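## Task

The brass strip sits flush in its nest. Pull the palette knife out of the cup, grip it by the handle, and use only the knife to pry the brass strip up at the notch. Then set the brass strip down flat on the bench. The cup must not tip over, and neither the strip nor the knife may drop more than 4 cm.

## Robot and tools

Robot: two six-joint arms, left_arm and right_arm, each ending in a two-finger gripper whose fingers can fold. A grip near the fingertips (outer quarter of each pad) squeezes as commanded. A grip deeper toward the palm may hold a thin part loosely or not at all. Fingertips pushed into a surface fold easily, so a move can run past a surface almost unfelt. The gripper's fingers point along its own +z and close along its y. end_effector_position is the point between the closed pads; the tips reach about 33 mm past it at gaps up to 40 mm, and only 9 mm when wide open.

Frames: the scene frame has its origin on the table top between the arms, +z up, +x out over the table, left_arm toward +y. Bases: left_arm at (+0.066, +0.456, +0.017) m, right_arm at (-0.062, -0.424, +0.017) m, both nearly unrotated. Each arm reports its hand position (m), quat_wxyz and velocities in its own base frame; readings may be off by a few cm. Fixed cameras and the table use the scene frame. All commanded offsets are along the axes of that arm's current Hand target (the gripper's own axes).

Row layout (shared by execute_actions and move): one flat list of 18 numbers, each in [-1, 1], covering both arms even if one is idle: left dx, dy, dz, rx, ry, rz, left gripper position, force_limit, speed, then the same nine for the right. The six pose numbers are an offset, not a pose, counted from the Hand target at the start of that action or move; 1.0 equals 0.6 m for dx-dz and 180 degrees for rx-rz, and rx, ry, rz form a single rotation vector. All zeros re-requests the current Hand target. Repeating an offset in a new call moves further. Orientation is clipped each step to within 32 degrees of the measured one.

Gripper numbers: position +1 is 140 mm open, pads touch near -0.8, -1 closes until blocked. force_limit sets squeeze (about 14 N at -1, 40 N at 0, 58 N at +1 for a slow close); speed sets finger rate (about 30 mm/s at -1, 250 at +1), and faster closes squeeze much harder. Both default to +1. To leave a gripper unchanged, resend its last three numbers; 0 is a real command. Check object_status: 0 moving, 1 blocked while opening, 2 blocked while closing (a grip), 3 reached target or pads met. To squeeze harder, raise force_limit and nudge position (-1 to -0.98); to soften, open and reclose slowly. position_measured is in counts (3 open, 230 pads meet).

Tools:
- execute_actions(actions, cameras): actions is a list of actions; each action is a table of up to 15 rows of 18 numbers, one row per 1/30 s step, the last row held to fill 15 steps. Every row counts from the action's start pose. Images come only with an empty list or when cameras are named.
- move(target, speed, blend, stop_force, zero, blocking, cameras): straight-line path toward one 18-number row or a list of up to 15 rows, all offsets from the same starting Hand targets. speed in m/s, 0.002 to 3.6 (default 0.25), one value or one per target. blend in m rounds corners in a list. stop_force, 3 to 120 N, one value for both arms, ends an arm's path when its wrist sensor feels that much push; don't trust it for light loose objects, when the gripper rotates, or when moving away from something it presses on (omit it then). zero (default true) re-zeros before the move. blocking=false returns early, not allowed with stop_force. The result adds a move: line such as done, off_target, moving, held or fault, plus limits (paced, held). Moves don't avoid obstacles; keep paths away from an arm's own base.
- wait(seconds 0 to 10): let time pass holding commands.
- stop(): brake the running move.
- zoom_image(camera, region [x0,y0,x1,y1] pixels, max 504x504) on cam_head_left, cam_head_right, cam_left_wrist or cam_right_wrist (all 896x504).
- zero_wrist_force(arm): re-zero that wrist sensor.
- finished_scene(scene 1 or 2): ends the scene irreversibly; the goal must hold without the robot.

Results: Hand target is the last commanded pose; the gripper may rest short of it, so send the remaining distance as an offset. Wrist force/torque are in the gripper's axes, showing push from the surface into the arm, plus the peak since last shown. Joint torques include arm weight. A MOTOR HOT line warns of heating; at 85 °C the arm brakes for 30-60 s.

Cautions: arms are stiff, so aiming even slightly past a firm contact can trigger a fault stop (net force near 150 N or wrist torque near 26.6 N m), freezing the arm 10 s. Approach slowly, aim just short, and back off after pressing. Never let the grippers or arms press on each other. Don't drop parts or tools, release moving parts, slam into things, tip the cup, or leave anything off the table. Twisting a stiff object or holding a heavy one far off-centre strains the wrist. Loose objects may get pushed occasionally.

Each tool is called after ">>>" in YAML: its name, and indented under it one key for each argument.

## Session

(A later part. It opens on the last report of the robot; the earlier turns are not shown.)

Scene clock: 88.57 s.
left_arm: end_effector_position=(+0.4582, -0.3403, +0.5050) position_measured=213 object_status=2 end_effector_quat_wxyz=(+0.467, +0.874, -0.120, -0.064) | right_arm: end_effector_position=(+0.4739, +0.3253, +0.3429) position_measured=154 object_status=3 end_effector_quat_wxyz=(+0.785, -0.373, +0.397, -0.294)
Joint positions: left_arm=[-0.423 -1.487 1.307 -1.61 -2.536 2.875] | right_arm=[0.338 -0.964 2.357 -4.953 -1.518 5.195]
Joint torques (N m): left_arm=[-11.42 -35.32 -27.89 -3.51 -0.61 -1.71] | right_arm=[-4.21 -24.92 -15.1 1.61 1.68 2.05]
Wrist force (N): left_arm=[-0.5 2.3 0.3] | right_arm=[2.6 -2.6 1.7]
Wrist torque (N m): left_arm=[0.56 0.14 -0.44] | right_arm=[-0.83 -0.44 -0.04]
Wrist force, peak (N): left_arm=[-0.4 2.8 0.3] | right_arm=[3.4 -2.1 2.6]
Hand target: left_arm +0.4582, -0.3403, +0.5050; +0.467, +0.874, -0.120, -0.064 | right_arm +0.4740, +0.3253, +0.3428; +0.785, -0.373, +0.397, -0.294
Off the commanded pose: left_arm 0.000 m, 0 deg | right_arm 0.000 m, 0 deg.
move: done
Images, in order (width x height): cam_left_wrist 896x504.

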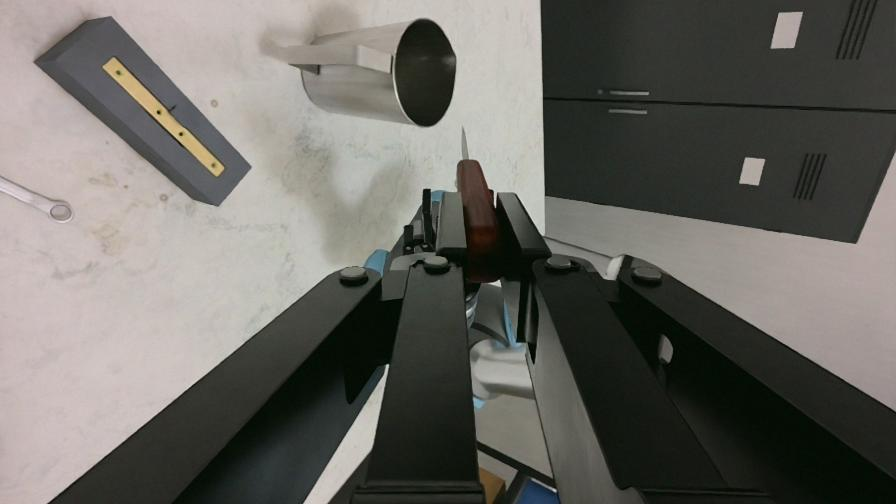

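>>> move:
  target: [-0.0682,-0.1215,0.2202,0.2366,0.1190,-0.1758,-1,1,-1,0.0278,-0.1712,-0.0713,-0.6082,-0.3685,-0.3904,-0.2,1,-0.5]
  speed: 0.25
  cameras: ["cam_left_wrist","cam_head_left","cam_head_right","cam_right_wrist"]

>>> zoom_image:
  camera: "cam_left_wrist"
  region: [350, 60, 600, 260]

Scene clock: 96.97 s.
left_arm: end_effector_position=(+0.4000, -0.3962, +0.3710) position_measured=213 object_status=2 end_effector_quat_wxyz=(+0.103, +0.977, +0.187, +0.019) | right_arm: end_effector_position=(+0.4295, +0.2413, +0.4028) position_measured=154 object_status=3 end_effector_quat_wxyz=(+0.001, +0.983, +0.186, +0.000)
Joint positions: left_arm=[-0.996 -1.565 1.392 -1.603 -1.612 1.763] | right_arm=[0.239 -1.563 1.235 -1.243 -1.572 3.006]
Joint torques (N m): left_arm=[12.08 -41.17 -18.33 -5 -0.7 0.55] | right_arm=[4.01 -35.46 -26.69 -4.67 -1.12 2.09]
Wrist force (N): left_arm=[-0.4 1.3 -0.3] | right_arm=[0.9 -0.4 1.2]
Wrist torque (N m): left_arm=[0.37 0.11 -0.37] | right_arm=[0.02 -0.18 -0.11]
Wrist force, peak (N): left_arm=[-0.5 2.8 0.2] | right_arm=[3.2 -2.6 1.9]
Hand target: left_arm +0.4000, -0.3961, +0.3710; +0.103, +0.977, +0.187, +0.019 | right_arm +0.4295, +0.2412, +0.4029; +0.001, +0.983, +0.186, +0.000
Off the commanded pose: left_arm 0.000 m, 0 deg | right_arm 0.000 m, 0 deg.
move: done

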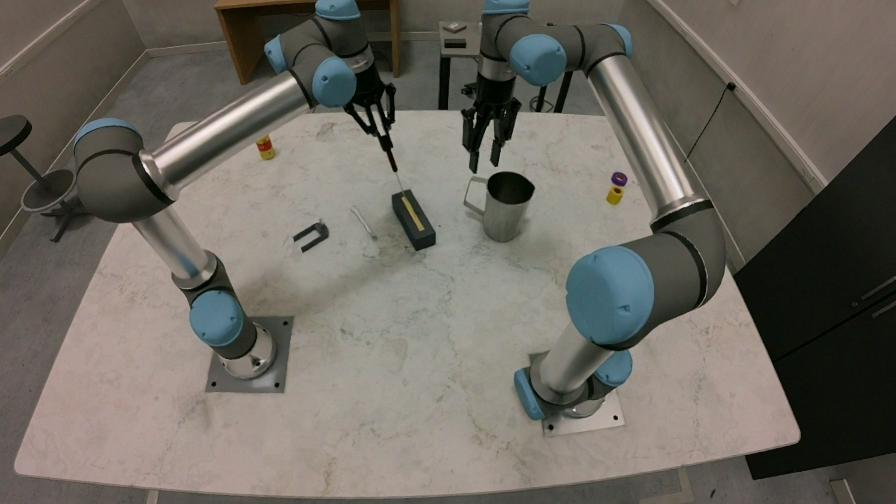

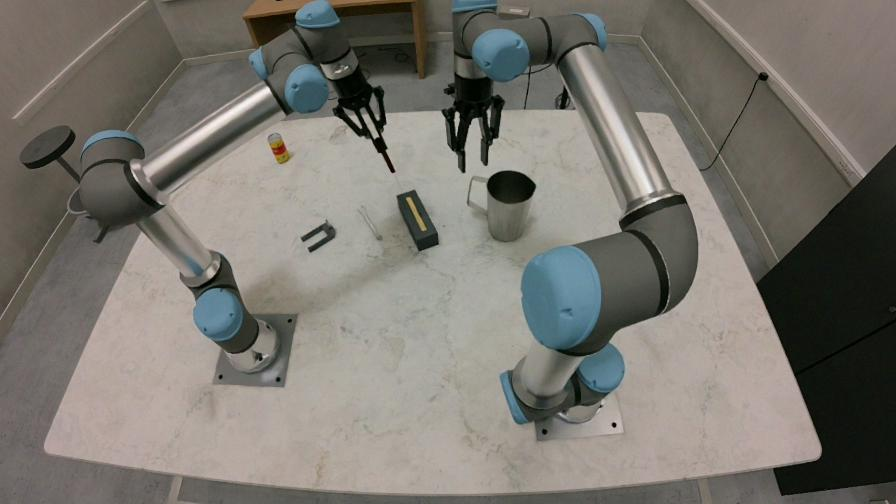

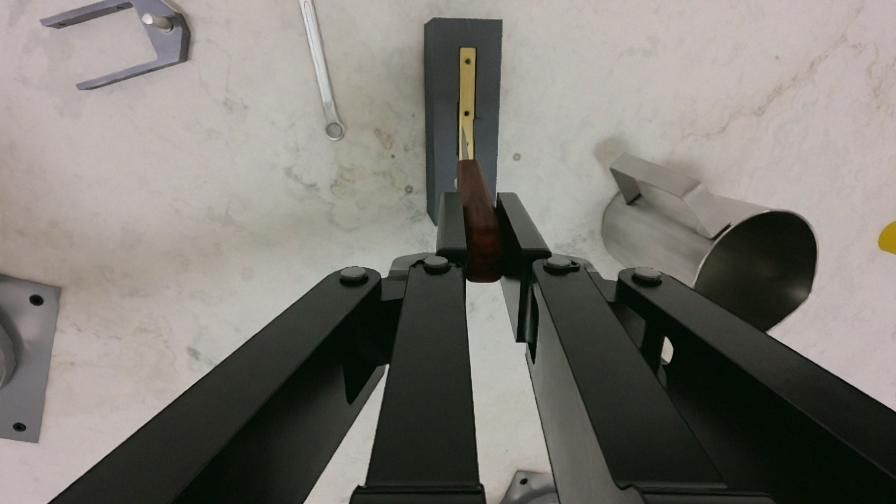

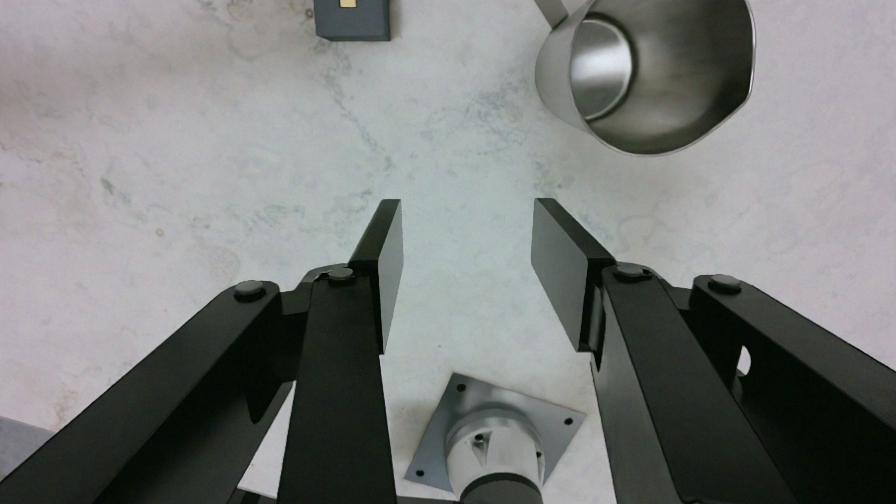

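Scaled by 2.016.

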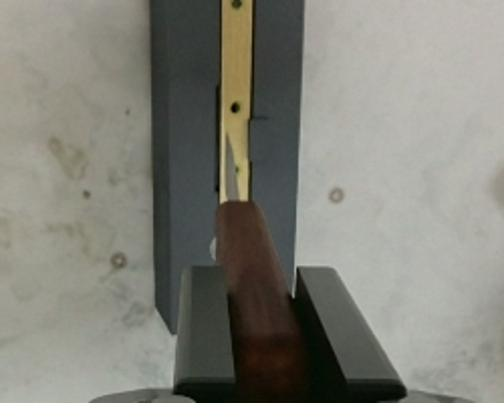

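>>> zoom_image:
  camera: "cam_left_wrist"
  region: [420, 30, 520, 170]

Scaled by 3.600.

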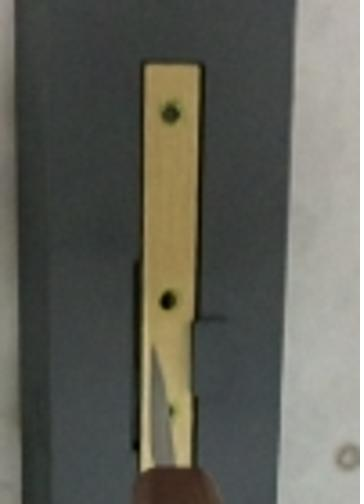

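>>> zoom_image:
  camera: "cam_head_left"
  region: [360, 120, 480, 260]

>>> zoom_image:
  camera: "cam_head_right"
  region: [360, 120, 480, 260]

Scaled by 3.600.

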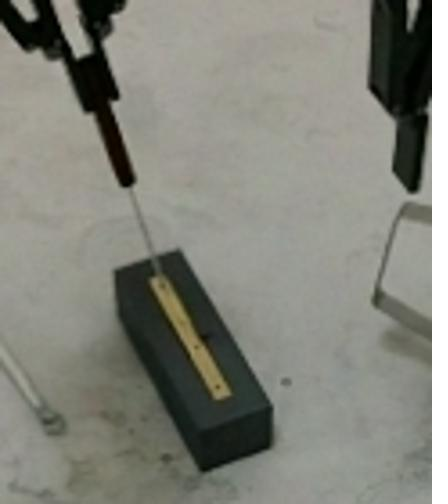

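Scaled by 3.600.

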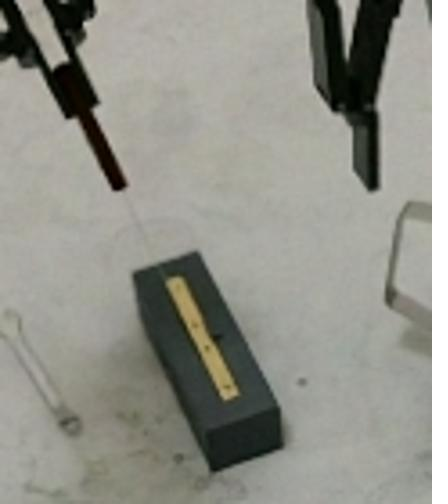

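>>> move:
  target: [0.0067,-0.0147,0.0500,0,0,0,-1,1,-1,0,0,0,0,0,0,-0.2,1,-0.5]
  speed: 0.06
  cameras: ["cam_left_wrist"]

>>> zoom_image:
  camera: "cam_left_wrist"
  region: [420, 30, 520, 170]

Scene clock: 101.00 s.
left_arm: end_effector_position=(+0.4029, -0.3923, +0.3399) position_measured=213 object_status=2 end_effector_quat_wxyz=(+0.103, +0.977, +0.187, +0.019) | right_arm: end_effector_position=(+0.4295, +0.2412, +0.4029) position_measured=154 object_status=3 end_effector_quat_wxyz=(+0.001, +0.983, +0.186, +0.000)
Joint positions: left_arm=[-0.987 -1.576 1.483 -1.683 -1.614 1.772] | right_arm=[0.239 -1.563 1.234 -1.243 -1.572 3.006]
Joint torques (N m): left_arm=[-7.41 -29.36 -22.29 -2.31 -0.62 -1.81] | right_arm=[6.18 -40.02 -27.42 -1.44 -0.66 1.54]
Wrist force (N): left_arm=[-0.5 1.3 0.0] | right_arm=[1.0 -0.6 1.4]
Wrist torque (N m): left_arm=[0.38 0.15 -0.37] | right_arm=[-0.02 -0.20 -0.12]
Wrist force, peak (N): left_arm=[-0.6 1.5 -1.0] | right_arm=[1.1 -0.6 1.7]
Hand target: left_arm +0.4028, -0.3924, +0.3398; +0.103, +0.977, +0.187, +0.019 | right_arm +0.4295, +0.2412, +0.4029; +0.001, +0.983, +0.186, +0.000
Off the commanded pose: left_arm 0.000 m, 0 deg | right_arm 0.000 m, 0 deg.
move: done
Images, in order (width x height): cam_left_wrist 896x504.

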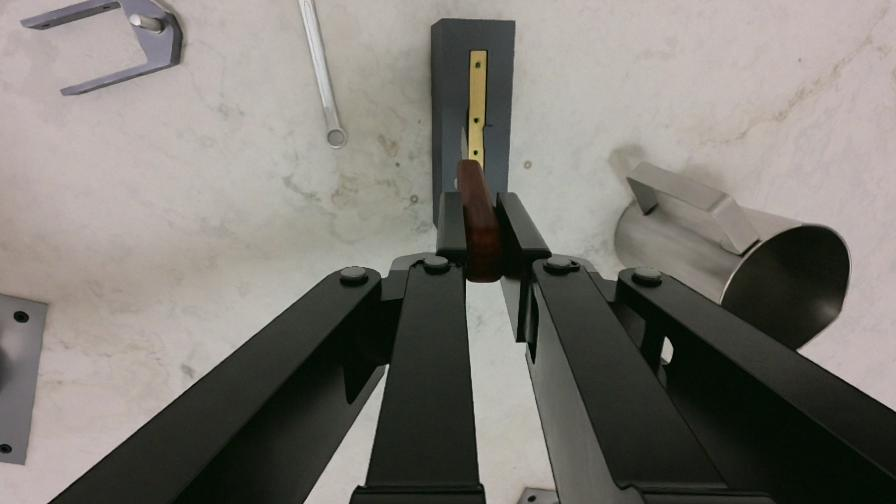

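Scaled by 3.600.

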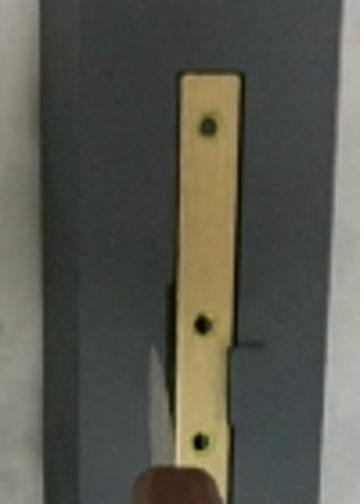

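>>> move:
  target: [0,0,0.0750,0,0,0,-1,1,-1,0,0,0,0,0,0,-0.2,1,-0.5]
  speed: 0.01
  stop_force: 3
  cameras: ["cam_left_wrist"]

>>> zoom_image:
  camera: "cam_left_wrist"
  region: [420, 30, 520, 170]

Scene clock: 106.03 s.
left_arm: end_effector_position=(+0.4053, -0.3988, +0.3072) position_measured=213 object_status=2 end_effector_quat_wxyz=(+0.103, +0.977, +0.187, +0.019) | right_arm: end_effector_position=(+0.4295, +0.2412, +0.4029) position_measured=154 object_status=3 end_effector_quat_wxyz=(+0.001, +0.983, +0.186, +0.000)
Joint positions: left_arm=[-0.99 -1.564 1.555 -1.767 -1.614 1.768] | right_arm=[0.239 -1.563 1.234 -1.243 -1.572 3.006]
Joint torques (N m): left_arm=[-2.42 -40.58 -28.57 -1.08 0.9 0.63] | right_arm=[-0.47 -37.82 -18.18 -5.8 1.1 -0.32]
Wrist force (N): left_arm=[-0.3 1.1 -2.3] | right_arm=[1.1 -0.6 1.3]
Wrist torque (N m): left_arm=[0.35 0.11 -0.18] | right_arm=[-0.03 -0.22 -0.12]
Wrist force, peak (N): left_arm=[-0.8 0.3 -8.5] | right_arm=[1.1 -0.8 1.6]
Hand target: left_arm +0.4054, -0.3988, +0.3072; +0.103, +0.977, +0.187, +0.019 (not the last commanded pose) | right_arm +0.4295, +0.2412, +0.4029; +0.001, +0.983, +0.186, +0.000
Off the commanded pose: left_arm 0.012 m, 0 deg | right_arm 0.000 m, 0 deg.
move: contact (left_arm)
Images, in order (width x height): cam_left_wrist 896x504.

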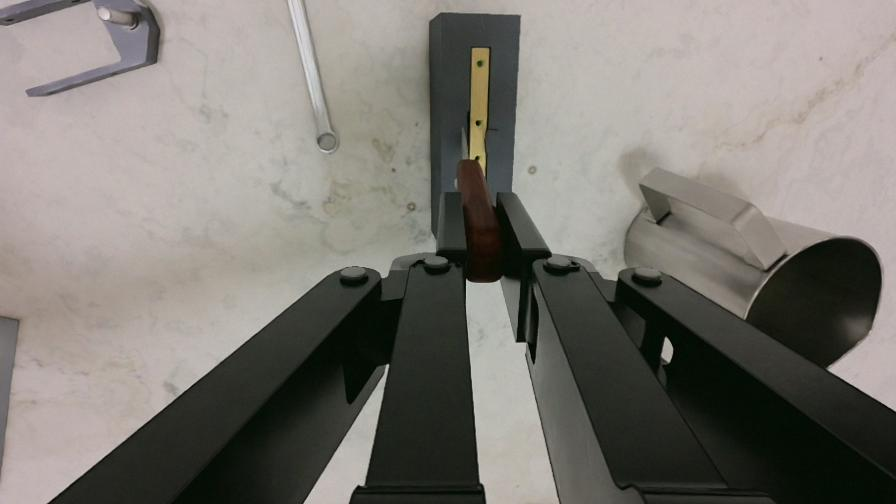

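Scaled by 3.600.

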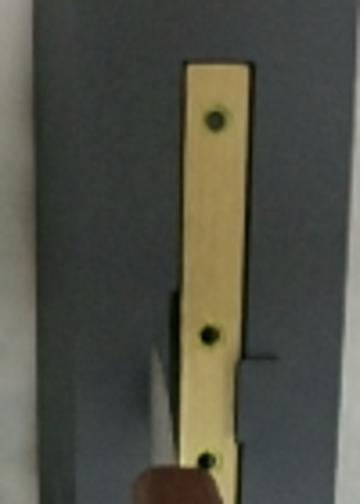

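>>> move:
  target:
    - [0,0,-0.0067,0,0,0,-1,1,-1,0,0,0,0,0,0,-0.2,1,-0.5]
    - [0,0.0096,-0.0067,0,0,0,-1,1,-1,0,0,0,0,0,0,-0.2,1,-0.5]
  speed: 0.03
  cameras: ["cam_left_wrist"]

>>> zoom_image:
  camera: "cam_left_wrist"
  region: [440, 90, 500, 170]

Scene clock: 110.53 s.
left_arm: end_effector_position=(+0.4072, -0.4034, +0.3122) position_measured=213 object_status=2 end_effector_quat_wxyz=(+0.103, +0.977, +0.187, +0.019) end_effector_velocity=(-0.001, +0.002, -0.002) end_effector_angular_velocity=(+0.002, +0.002, +0.001) | right_arm: end_effector_position=(+0.4295, +0.2412, +0.4029) position_measured=154 object_status=3 end_effector_quat_wxyz=(+0.001, +0.983, +0.186, +0.000)
Joint positions: left_arm=[-0.992 -1.553 1.531 -1.753 -1.613 1.767] | right_arm=[0.239 -1.563 1.234 -1.243 -1.572 3.006]
Joint velocities: left_arm=[0.001 -0.003 0.006 0 0 0] | right_arm=[within noise]
Joint torques (N m): left_arm=[-6.92 -42 -18.36 -3.04 1.25 -0.64] | right_arm=[-1.62 -36.85 -18.58 -5.76 0.99 -1.48]
Wrist force (N): left_arm=[-0.4 1.2 -0.2] | right_arm=[1.2 -0.7 1.2]
Wrist torque (N m): left_arm=[0.35 0.12 -0.17] | right_arm=[-0.04 -0.23 -0.12]
Wrist force, peak (N): left_arm=[-0.7 1.4 -3.3] | right_arm=[1.0 -0.6 1.7]
Hand target: left_arm +0.4071, -0.4033, +0.3123; +0.103, +0.977, +0.187, +0.019 | right_arm +0.4295, +0.2412, +0.4029; +0.001, +0.983, +0.186, +0.000
Off the commanded pose: left_arm 0.000 m, 0 deg | right_arm 0.000 m, 0 deg.
move: done
Images, in order (width x height): cam_left_wrist 896x504.

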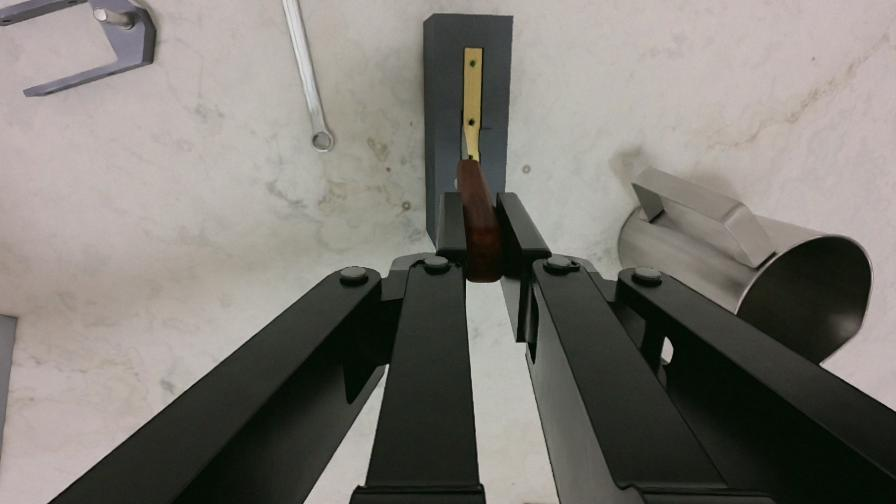

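Scaled by 6.300.

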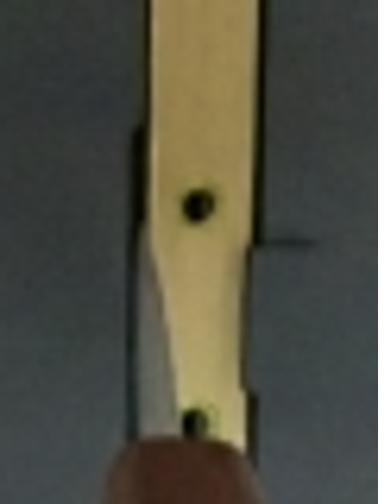

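>>> move:
  target: [0,-0.0007,0.0450,0,0,0,-1,1,-1,0,0,0,0,0,0,-0.2,1,-0.5]
  speed: 0.01
  stop_force: 3
  cameras: ["cam_left_wrist"]

>>> zoom_image:
  camera: "cam_left_wrist"
  region: [440, 90, 500, 170]

Scene clock: 114.20 s.
left_arm: end_effector_position=(+0.4084, -0.4065, +0.2947) position_measured=213 object_status=2 end_effector_quat_wxyz=(+0.103, +0.977, +0.187, +0.019) | right_arm: end_effector_position=(+0.4295, +0.2412, +0.4029) position_measured=154 object_status=3 end_effector_quat_wxyz=(+0.001, +0.983, +0.186, +0.000)
Joint positions: left_arm=[-0.993 -1.546 1.568 -1.798 -1.613 1.765] | right_arm=[0.239 -1.563 1.234 -1.243 -1.572 3.006]
Joint torques (N m): left_arm=[-3.37 -40.79 -28.05 -1.16 0.85 0.36] | right_arm=[-2.44 -36.19 -18.72 -5.77 0.96 -1.4]
Wrist force (N): left_arm=[-0.5 1.2 -3.3] | right_arm=[1.1 -0.7 1.3]
Wrist torque (N m): left_arm=[0.40 0.12 -0.18] | right_arm=[-0.04 -0.22 -0.12]
Wrist force, peak (N): left_arm=[-0.8 0.4 -9.2] | right_arm=[1.2 -0.6 1.5]
Hand target: left_arm +0.4084, -0.4065, +0.2947; +0.103, +0.977, +0.187, +0.019 (not the last commanded pose) | right_arm +0.4295, +0.2412, +0.4029; +0.001, +0.983, +0.186, +0.000
Off the commanded pose: left_arm 0.009 m, 0 deg | right_arm 0.000 m, 0 deg.
move: contact (left_arm)
Images, in order (width x height): cam_left_wrist 896x504.

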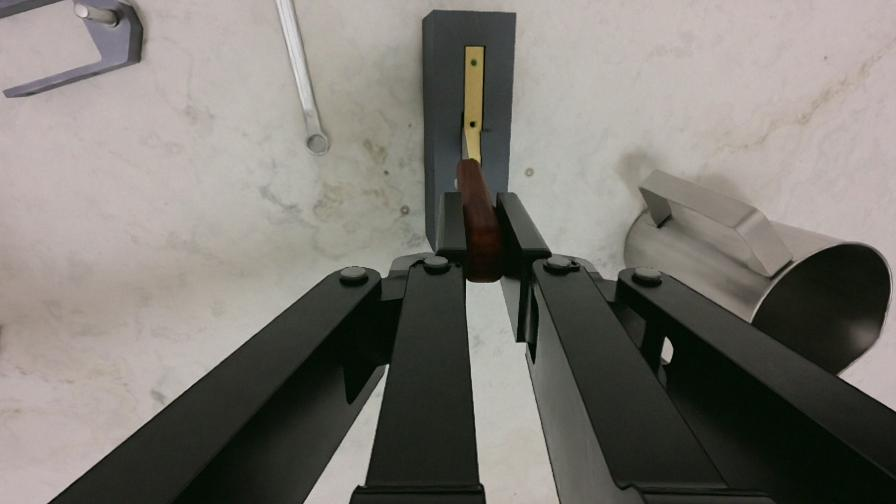

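Scaled by 6.300.

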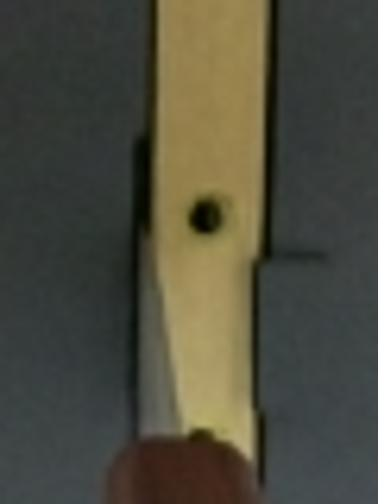

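>>> move:
  target:
    - [0,-0.0376,0.0012,-0.0278,0,0,-1,1,-1,0,0,0,0,0,0,-0.2,1,-0.5]
    - [0,-0.0750,0.0063,-0.0556,0,0,-1,1,-1,0,0,0,0,0,0,-0.2,1,-0.5]
  speed: 0.05
  blend: 0.01
  cameras: ["cam_left_wrist"]

>>> zoom_image:
  camera: "cam_left_wrist"
  region: [430, 80, 510, 170]

Scene clock: 117.53 s.
left_arm: end_effector_position=(+0.3925, -0.3663, +0.2818) position_measured=213 object_status=2 end_effector_quat_wxyz=(+0.188, +0.964, +0.185, +0.035) | right_arm: end_effector_position=(+0.4295, +0.2412, +0.4029) position_measured=154 object_status=3 end_effector_quat_wxyz=(+0.001, +0.983, +0.186, +0.000)
Joint positions: left_arm=[-0.947 -1.733 1.856 -2.068 -1.663 1.798] | right_arm=[0.239 -1.563 1.234 -1.243 -1.572 3.006]
Joint torques (N m): left_arm=[-11.5 -7.15 -29.79 -1.65 1.35 -1.71] | right_arm=[-1.79 -34.96 -18.01 -5.73 0.97 -1.41]
Wrist force (N): left_arm=[-0.7 1.6 0.0] | right_arm=[1.0 -0.4 1.2]
Wrist torque (N m): left_arm=[0.40 0.16 -0.39] | right_arm=[0.01 -0.19 -0.12]
Wrist force, peak (N): left_arm=[-0.8 1.2 -5.8] | right_arm=[1.1 -0.7 1.6]
Hand target: left_arm +0.3924, -0.3664, +0.2817; +0.188, +0.964, +0.185, +0.035 | right_arm +0.4295, +0.2412, +0.4029; +0.001, +0.983, +0.186, +0.000
Off the commanded pose: left_arm 0.000 m, 0 deg | right_arm 0.000 m, 0 deg.
move: done
Images, in order (width x height): cam_left_wrist 896x504.

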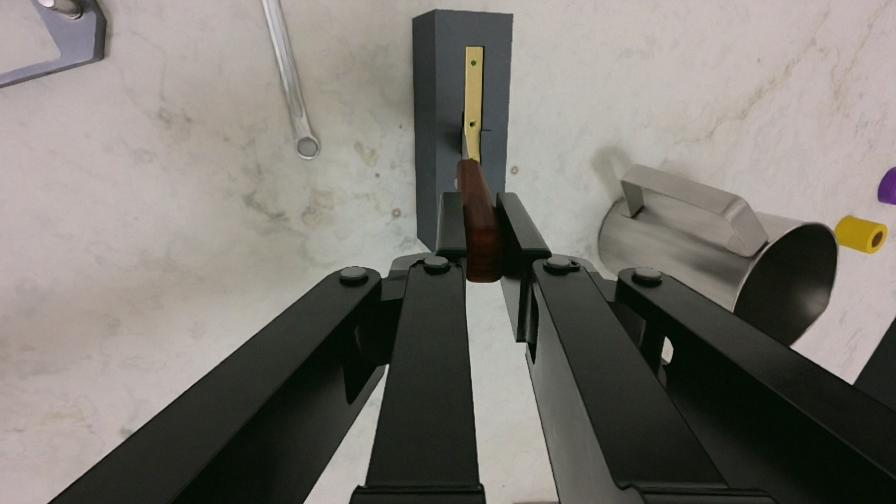

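Scaled by 5.600.

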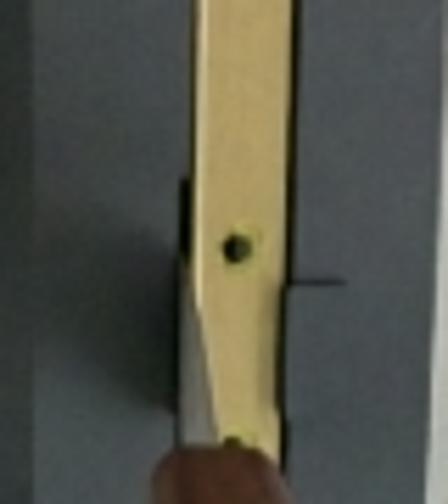

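>>> move:
  target:
    - [0,-0.0565,0.0042,-0.0417,0,0,-1,1,-1,0,0,0,0,0,0,-0.2,1,-0.5]
    - [0,-0.1118,0.0155,-0.0833,0,0,-1,1,-1,0,0,0,0,0,0,-0.2,1,-0.5]
  speed: 0.06
  blend: 0.01
  cameras: ["cam_left_wrist"]

>>> zoom_image:
  camera: "cam_left_wrist"
  region: [430, 80, 510, 170]

Scene clock: 120.60 s.
left_arm: end_effector_position=(+0.3707, -0.3118, +0.2480) position_measured=213 object_status=2 end_effector_quat_wxyz=(+0.312, +0.931, +0.179, +0.059) | right_arm: end_effector_position=(+0.4295, +0.2412, +0.4029) position_measured=154 object_status=3 end_effector_quat_wxyz=(+0.001, +0.983, +0.186, +0.000)
Joint positions: left_arm=[-0.842 -1.934 2.247 -2.5 -1.78 1.854] | right_arm=[0.239 -1.563 1.234 -1.243 -1.572 3.006]
Joint torques (N m): left_arm=[-12.36 5.03 -18.61 -1.79 1.77 -2.04] | right_arm=[-1.61 -33.65 -18.23 -5.79 0.93 -1.46]
Wrist force (N): left_arm=[-0.6 5.6 -0.2] | right_arm=[1.2 -0.5 1.4]
Wrist torque (N m): left_arm=[-0.33 0.05 -0.39] | right_arm=[-0.01 -0.24 -0.12]
Wrist force, peak (N): left_arm=[-0.7 2.9 -7.7] | right_arm=[1.2 -0.5 1.6]
Hand target: left_arm +0.3707, -0.3118, +0.2479; +0.312, +0.931, +0.179, +0.059 | right_arm +0.4295, +0.2412, +0.4029; +0.001, +0.983, +0.186, +0.000
Off the commanded pose: left_arm 0.000 m, 0 deg | right_arm 0.000 m, 0 deg.
move: done
Images, in order (width x height): cam_left_wrist 896x504.

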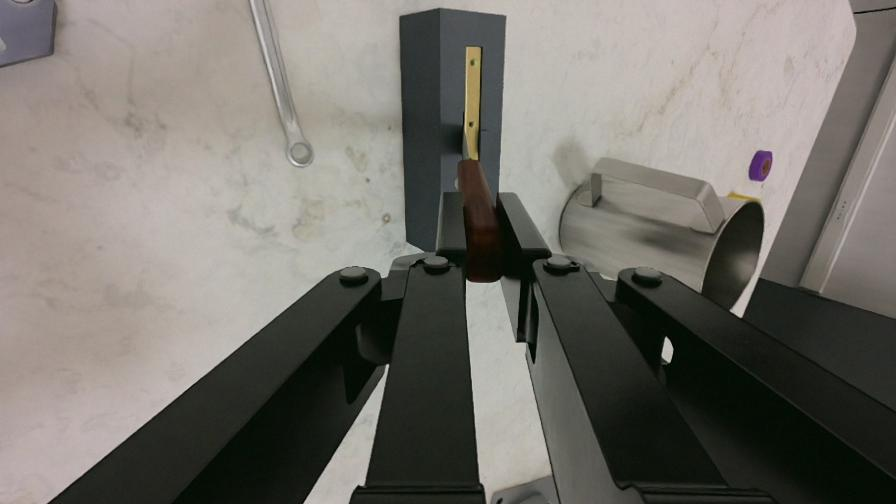

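Scaled by 5.600.

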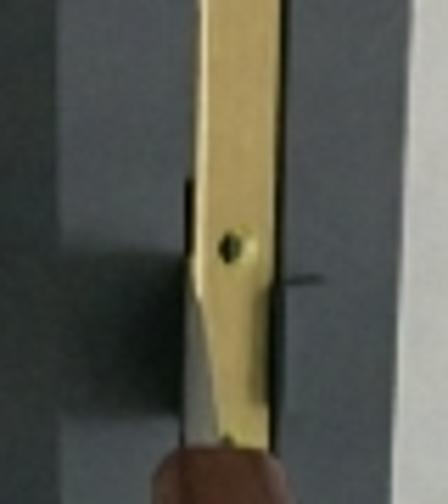

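>>> move:
  target:
    - [0,-0.0377,0.0020,-0.0278,0,0,-1,1,-1,0,0,0,0,0,0,-0.2,1,-0.5]
    - [0,-0.0751,0.0071,-0.0556,0,0,-1,1,-1,0,0,0,0,0,0,-0.2,1,-0.5]
  speed: 0.05
  blend: 0.01
  cameras: ["cam_left_wrist","cam_head_left"]

>>> zoom_image:
  camera: "cam_left_wrist"
  region: [430, 80, 510, 170]

>>> zoom_image:
  camera: "cam_head_left"
  region: [360, 150, 480, 270]

Scene clock: 123.50 s.
left_arm: end_effector_position=(+0.3583, -0.2807, +0.2173) position_measured=213 object_status=2 end_effector_quat_wxyz=(+0.392, +0.901, +0.173, +0.075) | right_arm: end_effector_position=(+0.4295, +0.2412, +0.4029) position_measured=154 object_status=3 end_effector_quat_wxyz=(+0.001, +0.983, +0.186, +0.000)
Joint positions: left_arm=[-0.738 -1.963 2.483 -2.858 -1.898 1.892] | right_arm=[0.239 -1.563 1.234 -1.243 -1.572 3.006]
Joint torques (N m): left_arm=[-11.73 -3.46 -15.94 -0.73 1.93 -1.91] | right_arm=[-1.88 -33.08 -18.43 -5.79 0.95 -1.47]
Wrist force (N): left_arm=[-0.7 8.8 -1.2] | right_arm=[1.0 -0.5 1.3]
Wrist torque (N m): left_arm=[-1.00 0.05 -0.40] | right_arm=[0.00 -0.20 -0.12]
Wrist force, peak (N): left_arm=[-0.3 8.9 2.8] | right_arm=[1.1 -0.7 1.7]
Hand target: left_arm +0.3583, -0.2808, +0.2174; +0.392, +0.901, +0.173, +0.075 | right_arm +0.4295, +0.2412, +0.4029; +0.001, +0.983, +0.186, +0.000
Off the commanded pose: left_arm 0.000 m, 0 deg | right_arm 0.000 m, 0 deg.
move: done
Images, in order (width x height): cam_head_left 896x504, cam_left_wrist 896x504.

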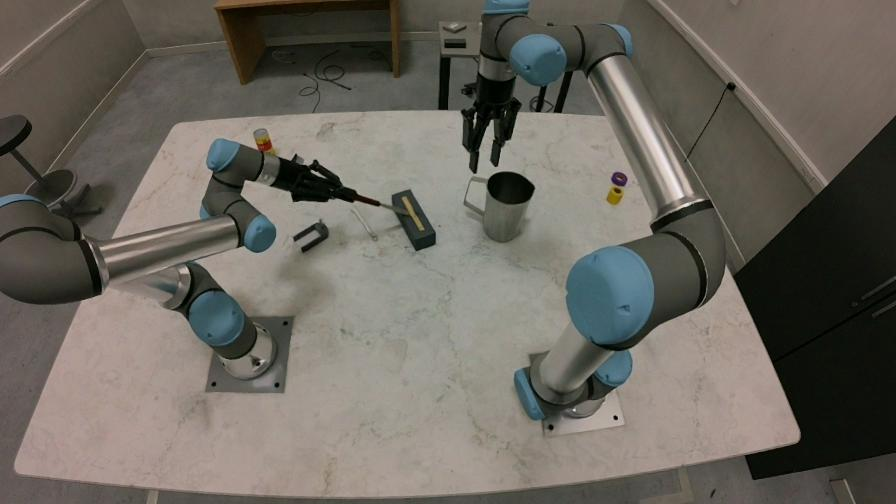

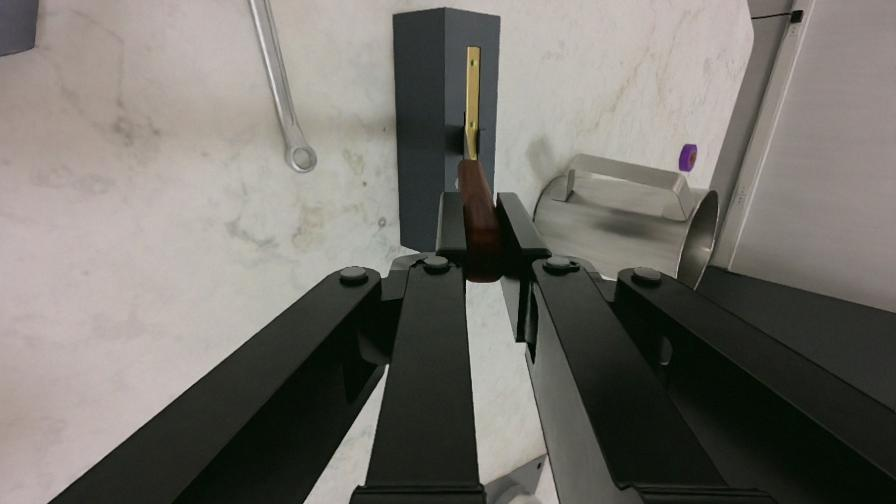

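Scaled by 5.600.

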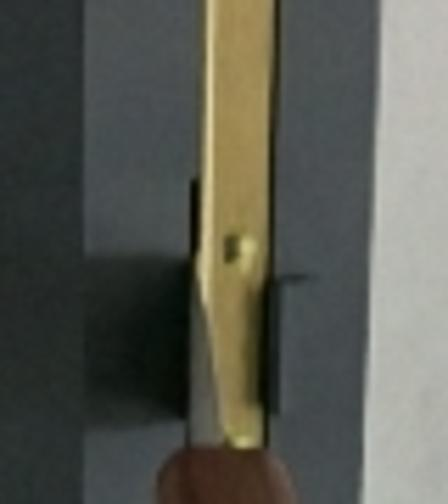

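Scaled by 4.200.

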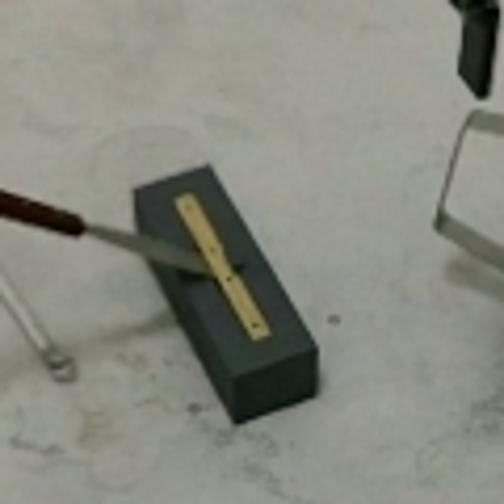

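>>> move:
  target: [0,0.0037,-0.0034,0,0,0,-1,1,-1,0,0,0,0,0,0,-0.2,1,-0.5]
  speed: 0.01
  cameras: ["cam_left_wrist","cam_head_left"]

>>> zoom_image:
  camera: "cam_left_wrist"
  region: [430, 80, 510, 170]

Scene clock: 128.17 s.
left_arm: end_effector_position=(+0.3583, -0.2808, +0.2204) position_measured=213 object_status=2 end_effector_quat_wxyz=(+0.392, +0.901, +0.173, +0.075) | right_arm: end_effector_position=(+0.4295, +0.2412, +0.4029) position_measured=154 object_status=3 end_effector_quat_wxyz=(+0.001, +0.983, +0.186, +0.000)
Joint positions: left_arm=[-0.738 -1.969 2.477 -2.846 -1.898 1.891] | right_arm=[0.239 -1.563 1.234 -1.243 -1.572 3.006]
Joint torques (N m): left_arm=[-12.09 -12.41 -22.32 -4.73 0.35 -2.23] | right_arm=[-1.69 -31.59 -18.37 -5.72 1.11 -1.45]
Wrist force (N): left_arm=[-0.9 1.7 0.1] | right_arm=[1.1 -0.5 1.3]
Wrist torque (N m): left_arm=[0.71 0.19 -0.41] | right_arm=[0.00 -0.23 -0.12]
Wrist force, peak (N): left_arm=[-0.8 8.5 -2.8] | right_arm=[1.1 -0.6 1.6]
Hand target: left_arm +0.3583, -0.2808, +0.2204; +0.392, +0.901, +0.173, +0.075 | right_arm +0.4295, +0.2412, +0.4029; +0.001, +0.983, +0.186, +0.000
Off the commanded pose: left_arm 0.000 m, 0 deg | right_arm 0.000 m, 0 deg.
move: done
Images, in order (width x height): cam_head_left 896x504, cam_left_wrist 896x504.

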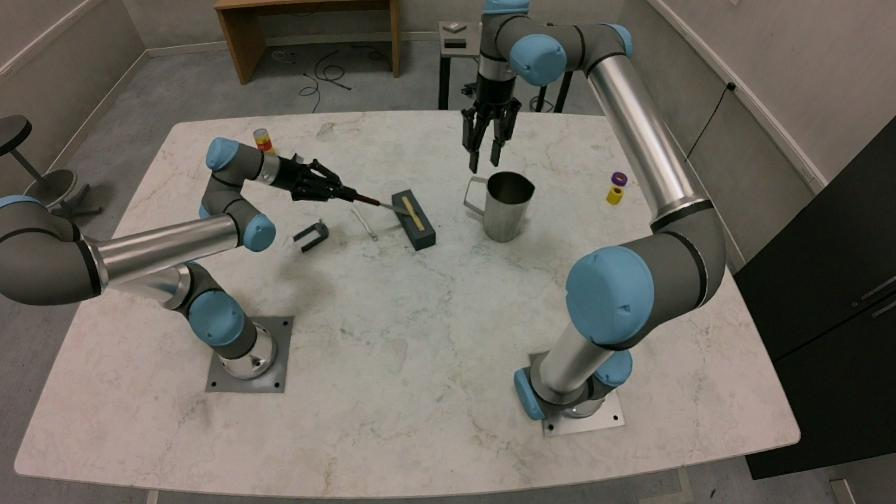

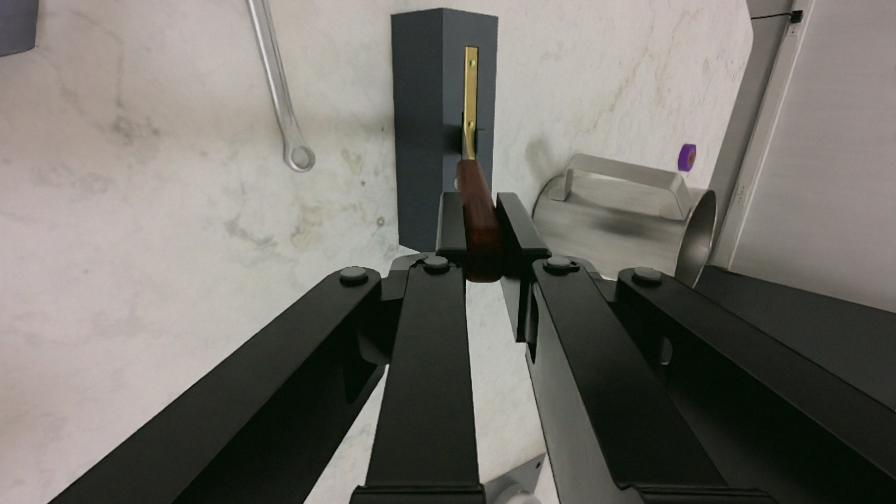

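Scaled by 5.600.

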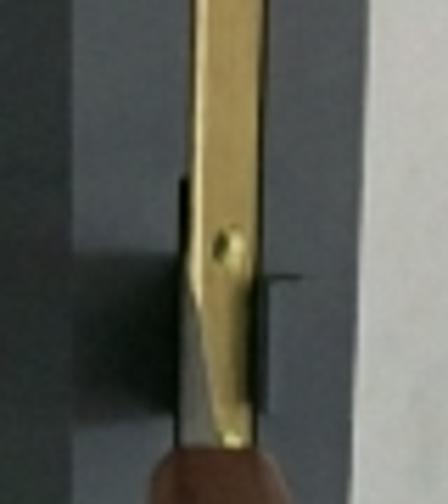

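>>> move:
  target: [0,0.0037,-0.0034,0,0,0,-1,1,-1,0,0,0,0,0,0,-0.2,1,-0.5]
  speed: 0.01
  cameras: ["cam_left_wrist"]

>>> zoom_image:
  camera: "cam_left_wrist"
  region: [430, 80, 510, 170]

Scene clock: 129.33 s.
left_arm: end_effector_position=(+0.3583, -0.2808, +0.2235) position_measured=213 object_status=2 end_effector_quat_wxyz=(+0.392, +0.901, +0.173, +0.075) | right_arm: end_effector_position=(+0.4295, +0.2412, +0.4029) position_measured=154 object_status=3 end_effector_quat_wxyz=(+0.001, +0.983, +0.186, +0.000)
Joint positions: left_arm=[-0.738 -1.975 2.471 -2.834 -1.898 1.891] | right_arm=[0.239 -1.563 1.234 -1.243 -1.572 3.006]
Joint torques (N m): left_arm=[-12.13 -12.38 -21.01 -4.33 -1.62 -2.18] | right_arm=[-1.79 -30.76 -18.03 -5.87 0.93 -1.48]
Wrist force (N): left_arm=[-0.9 2.0 0.4] | right_arm=[0.9 -0.5 1.3]
Wrist torque (N m): left_arm=[0.59 0.21 -0.40] | right_arm=[0.01 -0.18 -0.12]
Wrist force, peak (N): left_arm=[-1.0 2.2 0.3] | right_arm=[1.2 -0.6 1.6]
Hand target: left_arm +0.3583, -0.2808, +0.2234; +0.392, +0.901, +0.173, +0.075 | right_arm +0.4295, +0.2412, +0.4029; +0.001, +0.983, +0.186, +0.000
Off the commanded pose: left_arm 0.000 m, 0 deg | right_arm 0.000 m, 0 deg.
move: done
Images, in order (width x height): cam_left_wrist 896x504.

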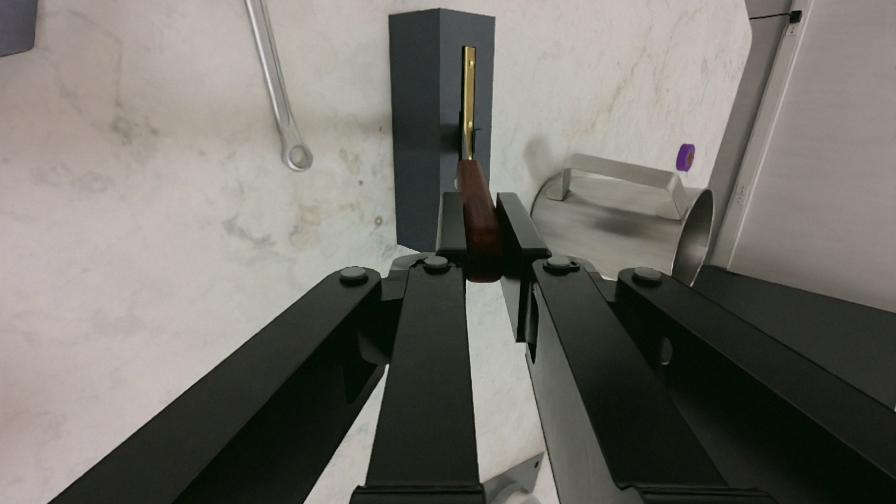

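Scaled by 5.600.

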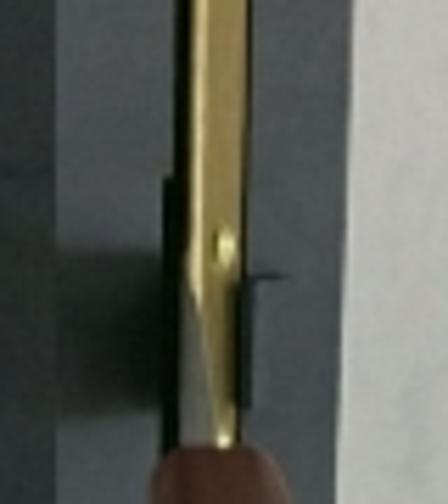

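>>> move:
  target: [0,0.0049,-0.0045,0,0,0,-1,1,-1,0,0,0,0,0,0,-0.2,1,-0.5]
  speed: 0.01
  cameras: ["cam_left_wrist"]

>>> zoom_image:
  camera: "cam_left_wrist"
  region: [430, 80, 510, 170]

Scene clock: 130.87 s.
left_arm: end_effector_position=(+0.3583, -0.2809, +0.2275) position_measured=213 object_status=2 end_effector_quat_wxyz=(+0.392, +0.901, +0.173, +0.075) | right_arm: end_effector_position=(+0.4295, +0.2412, +0.4029) position_measured=154 object_status=3 end_effector_quat_wxyz=(+0.001, +0.983, +0.186, +0.000)
Joint positions: left_arm=[-0.738 -1.982 2.463 -2.82 -1.898 1.891] | right_arm=[0.239 -1.563 1.234 -1.243 -1.572 3.006]
Joint torques (N m): left_arm=[-12.46 -8.53 -18.43 -5.43 -0.61 -2.31] | right_arm=[-1.7 -30.02 -18.1 -5.85 1.05 -1.51]
Wrist force (N): left_arm=[-0.8 1.7 0.4] | right_arm=[1.2 -0.6 1.4]
Wrist torque (N m): left_arm=[0.59 0.21 -0.39] | right_arm=[-0.03 -0.24 -0.12]
Wrist force, peak (N): left_arm=[-0.7 2.5 0.1] | right_arm=[1.2 -0.5 1.6]
Hand target: left_arm +0.3583, -0.2808, +0.2274; +0.392, +0.901, +0.173, +0.075 | right_arm +0.4295, +0.2412, +0.4029; +0.001, +0.983, +0.186, +0.000
Off the commanded pose: left_arm 0.000 m, 0 deg | right_arm 0.000 m, 0 deg.
move: done
Images, in order (width x height): cam_left_wrist 896x504.

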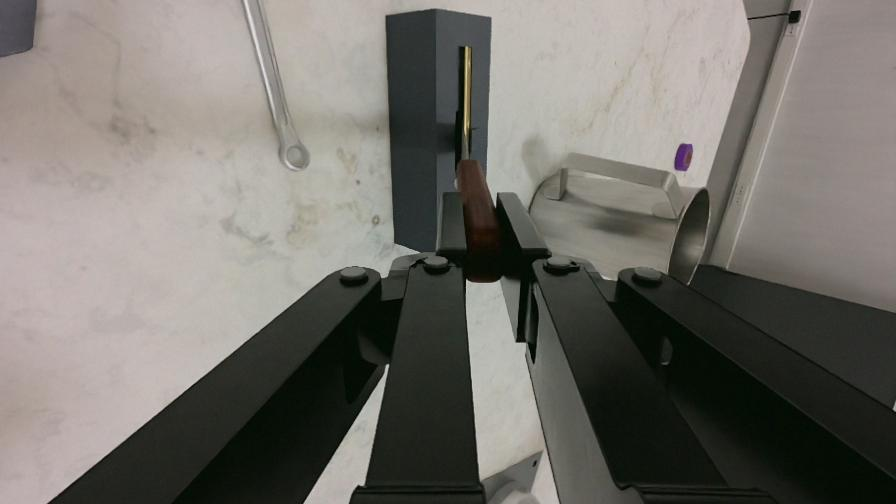

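Scaled by 5.600.

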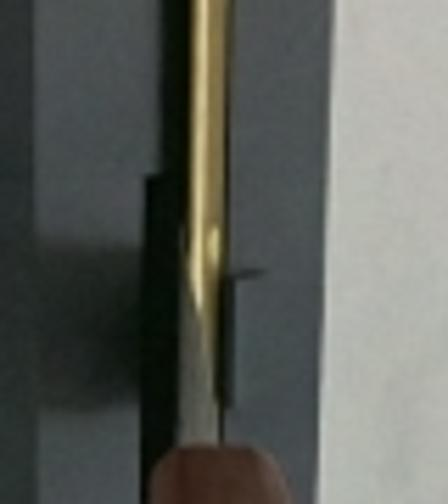

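>>> move:
  target: [0,0.0053,-0.0015,0,0,0,-1,1,-1,0,0,0,0,0,0,-0.2,1,-0.5]
  speed: 0.01
  cameras: ["cam_left_wrist","cam_head_left"]

>>> zoom_image:
  camera: "cam_left_wrist"
  region: [430, 80, 510, 170]

>>> zoom_image:
  camera: "cam_head_left"
  region: [380, 170, 450, 260]

Scene clock: 133.90 s.
left_arm: end_effector_position=(+0.3589, -0.2823, +0.2304) position_measured=213 object_status=2 end_effector_quat_wxyz=(+0.392, +0.901, +0.173, +0.075) | right_arm: end_effector_position=(+0.4295, +0.2412, +0.4029) position_measured=154 object_status=3 end_effector_quat_wxyz=(+0.001, +0.983, +0.186, +0.000)
Joint positions: left_arm=[-0.74 -1.983 2.456 -2.811 -1.896 1.889] | right_arm=[0.239 -1.563 1.234 -1.243 -1.572 3.006]
Joint torques (N m): left_arm=[-7.91 -18.58 -19.34 -3.66 0.76 -1.76] | right_arm=[-1.8 -29.4 -18.58 -5.85 0.94 -1.41]
Wrist force (N): left_arm=[-0.9 2.2 0.2] | right_arm=[1.1 -0.5 1.3]
Wrist torque (N m): left_arm=[0.61 0.22 -0.23] | right_arm=[0.01 -0.21 -0.12]
Wrist force, peak (N): left_arm=[-0.8 2.4 0.2] | right_arm=[1.1 -0.7 1.5]
Hand target: left_arm +0.3589, -0.2822, +0.2303; +0.392, +0.901, +0.173, +0.075 | right_arm +0.4295, +0.2412, +0.4029; +0.001, +0.983, +0.186, +0.000
Off the commanded pose: left_arm 0.000 m, 0 deg | right_arm 0.000 m, 0 deg.
move: done
Images, in order (width x height): cam_head_left 896x504, cam_left_wrist 896x504.

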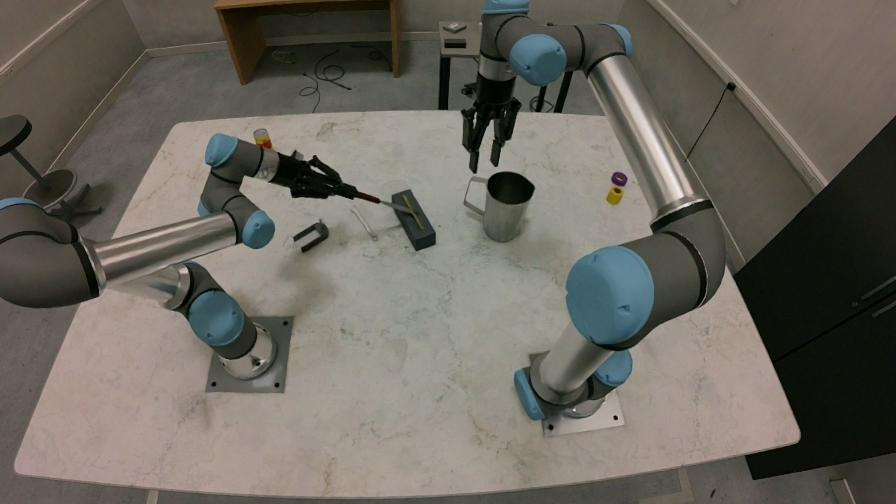

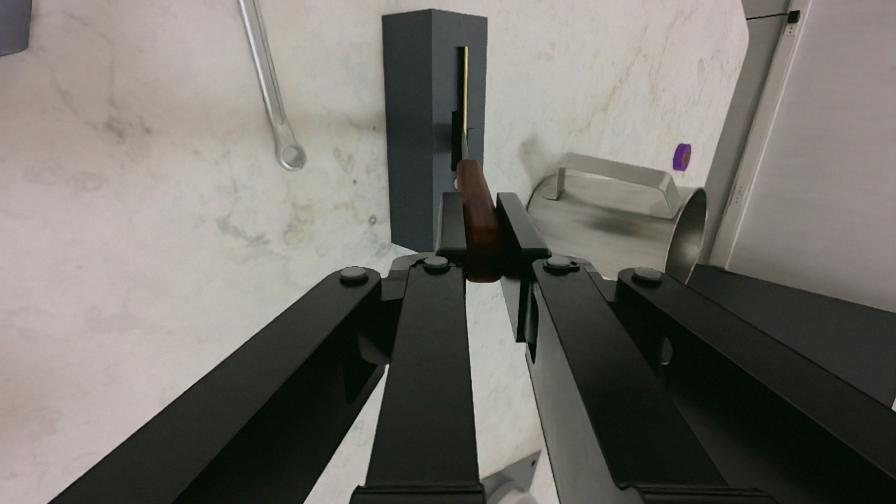

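Scaled by 5.600.

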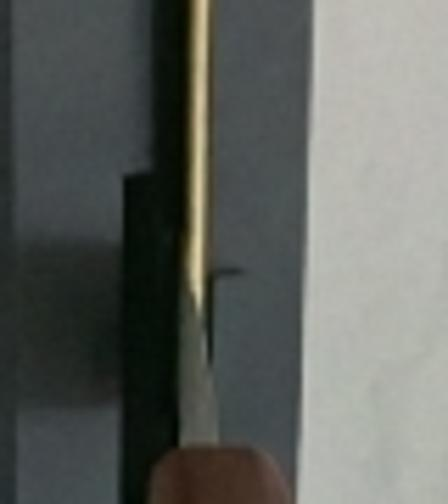

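Scaled by 5.600.

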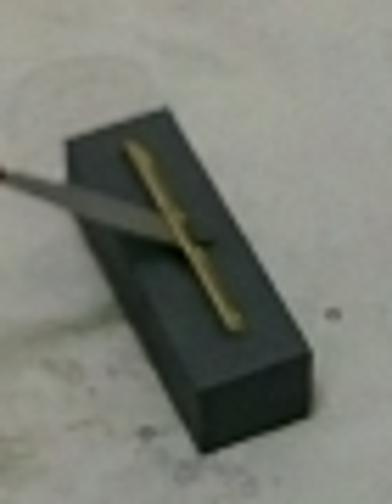

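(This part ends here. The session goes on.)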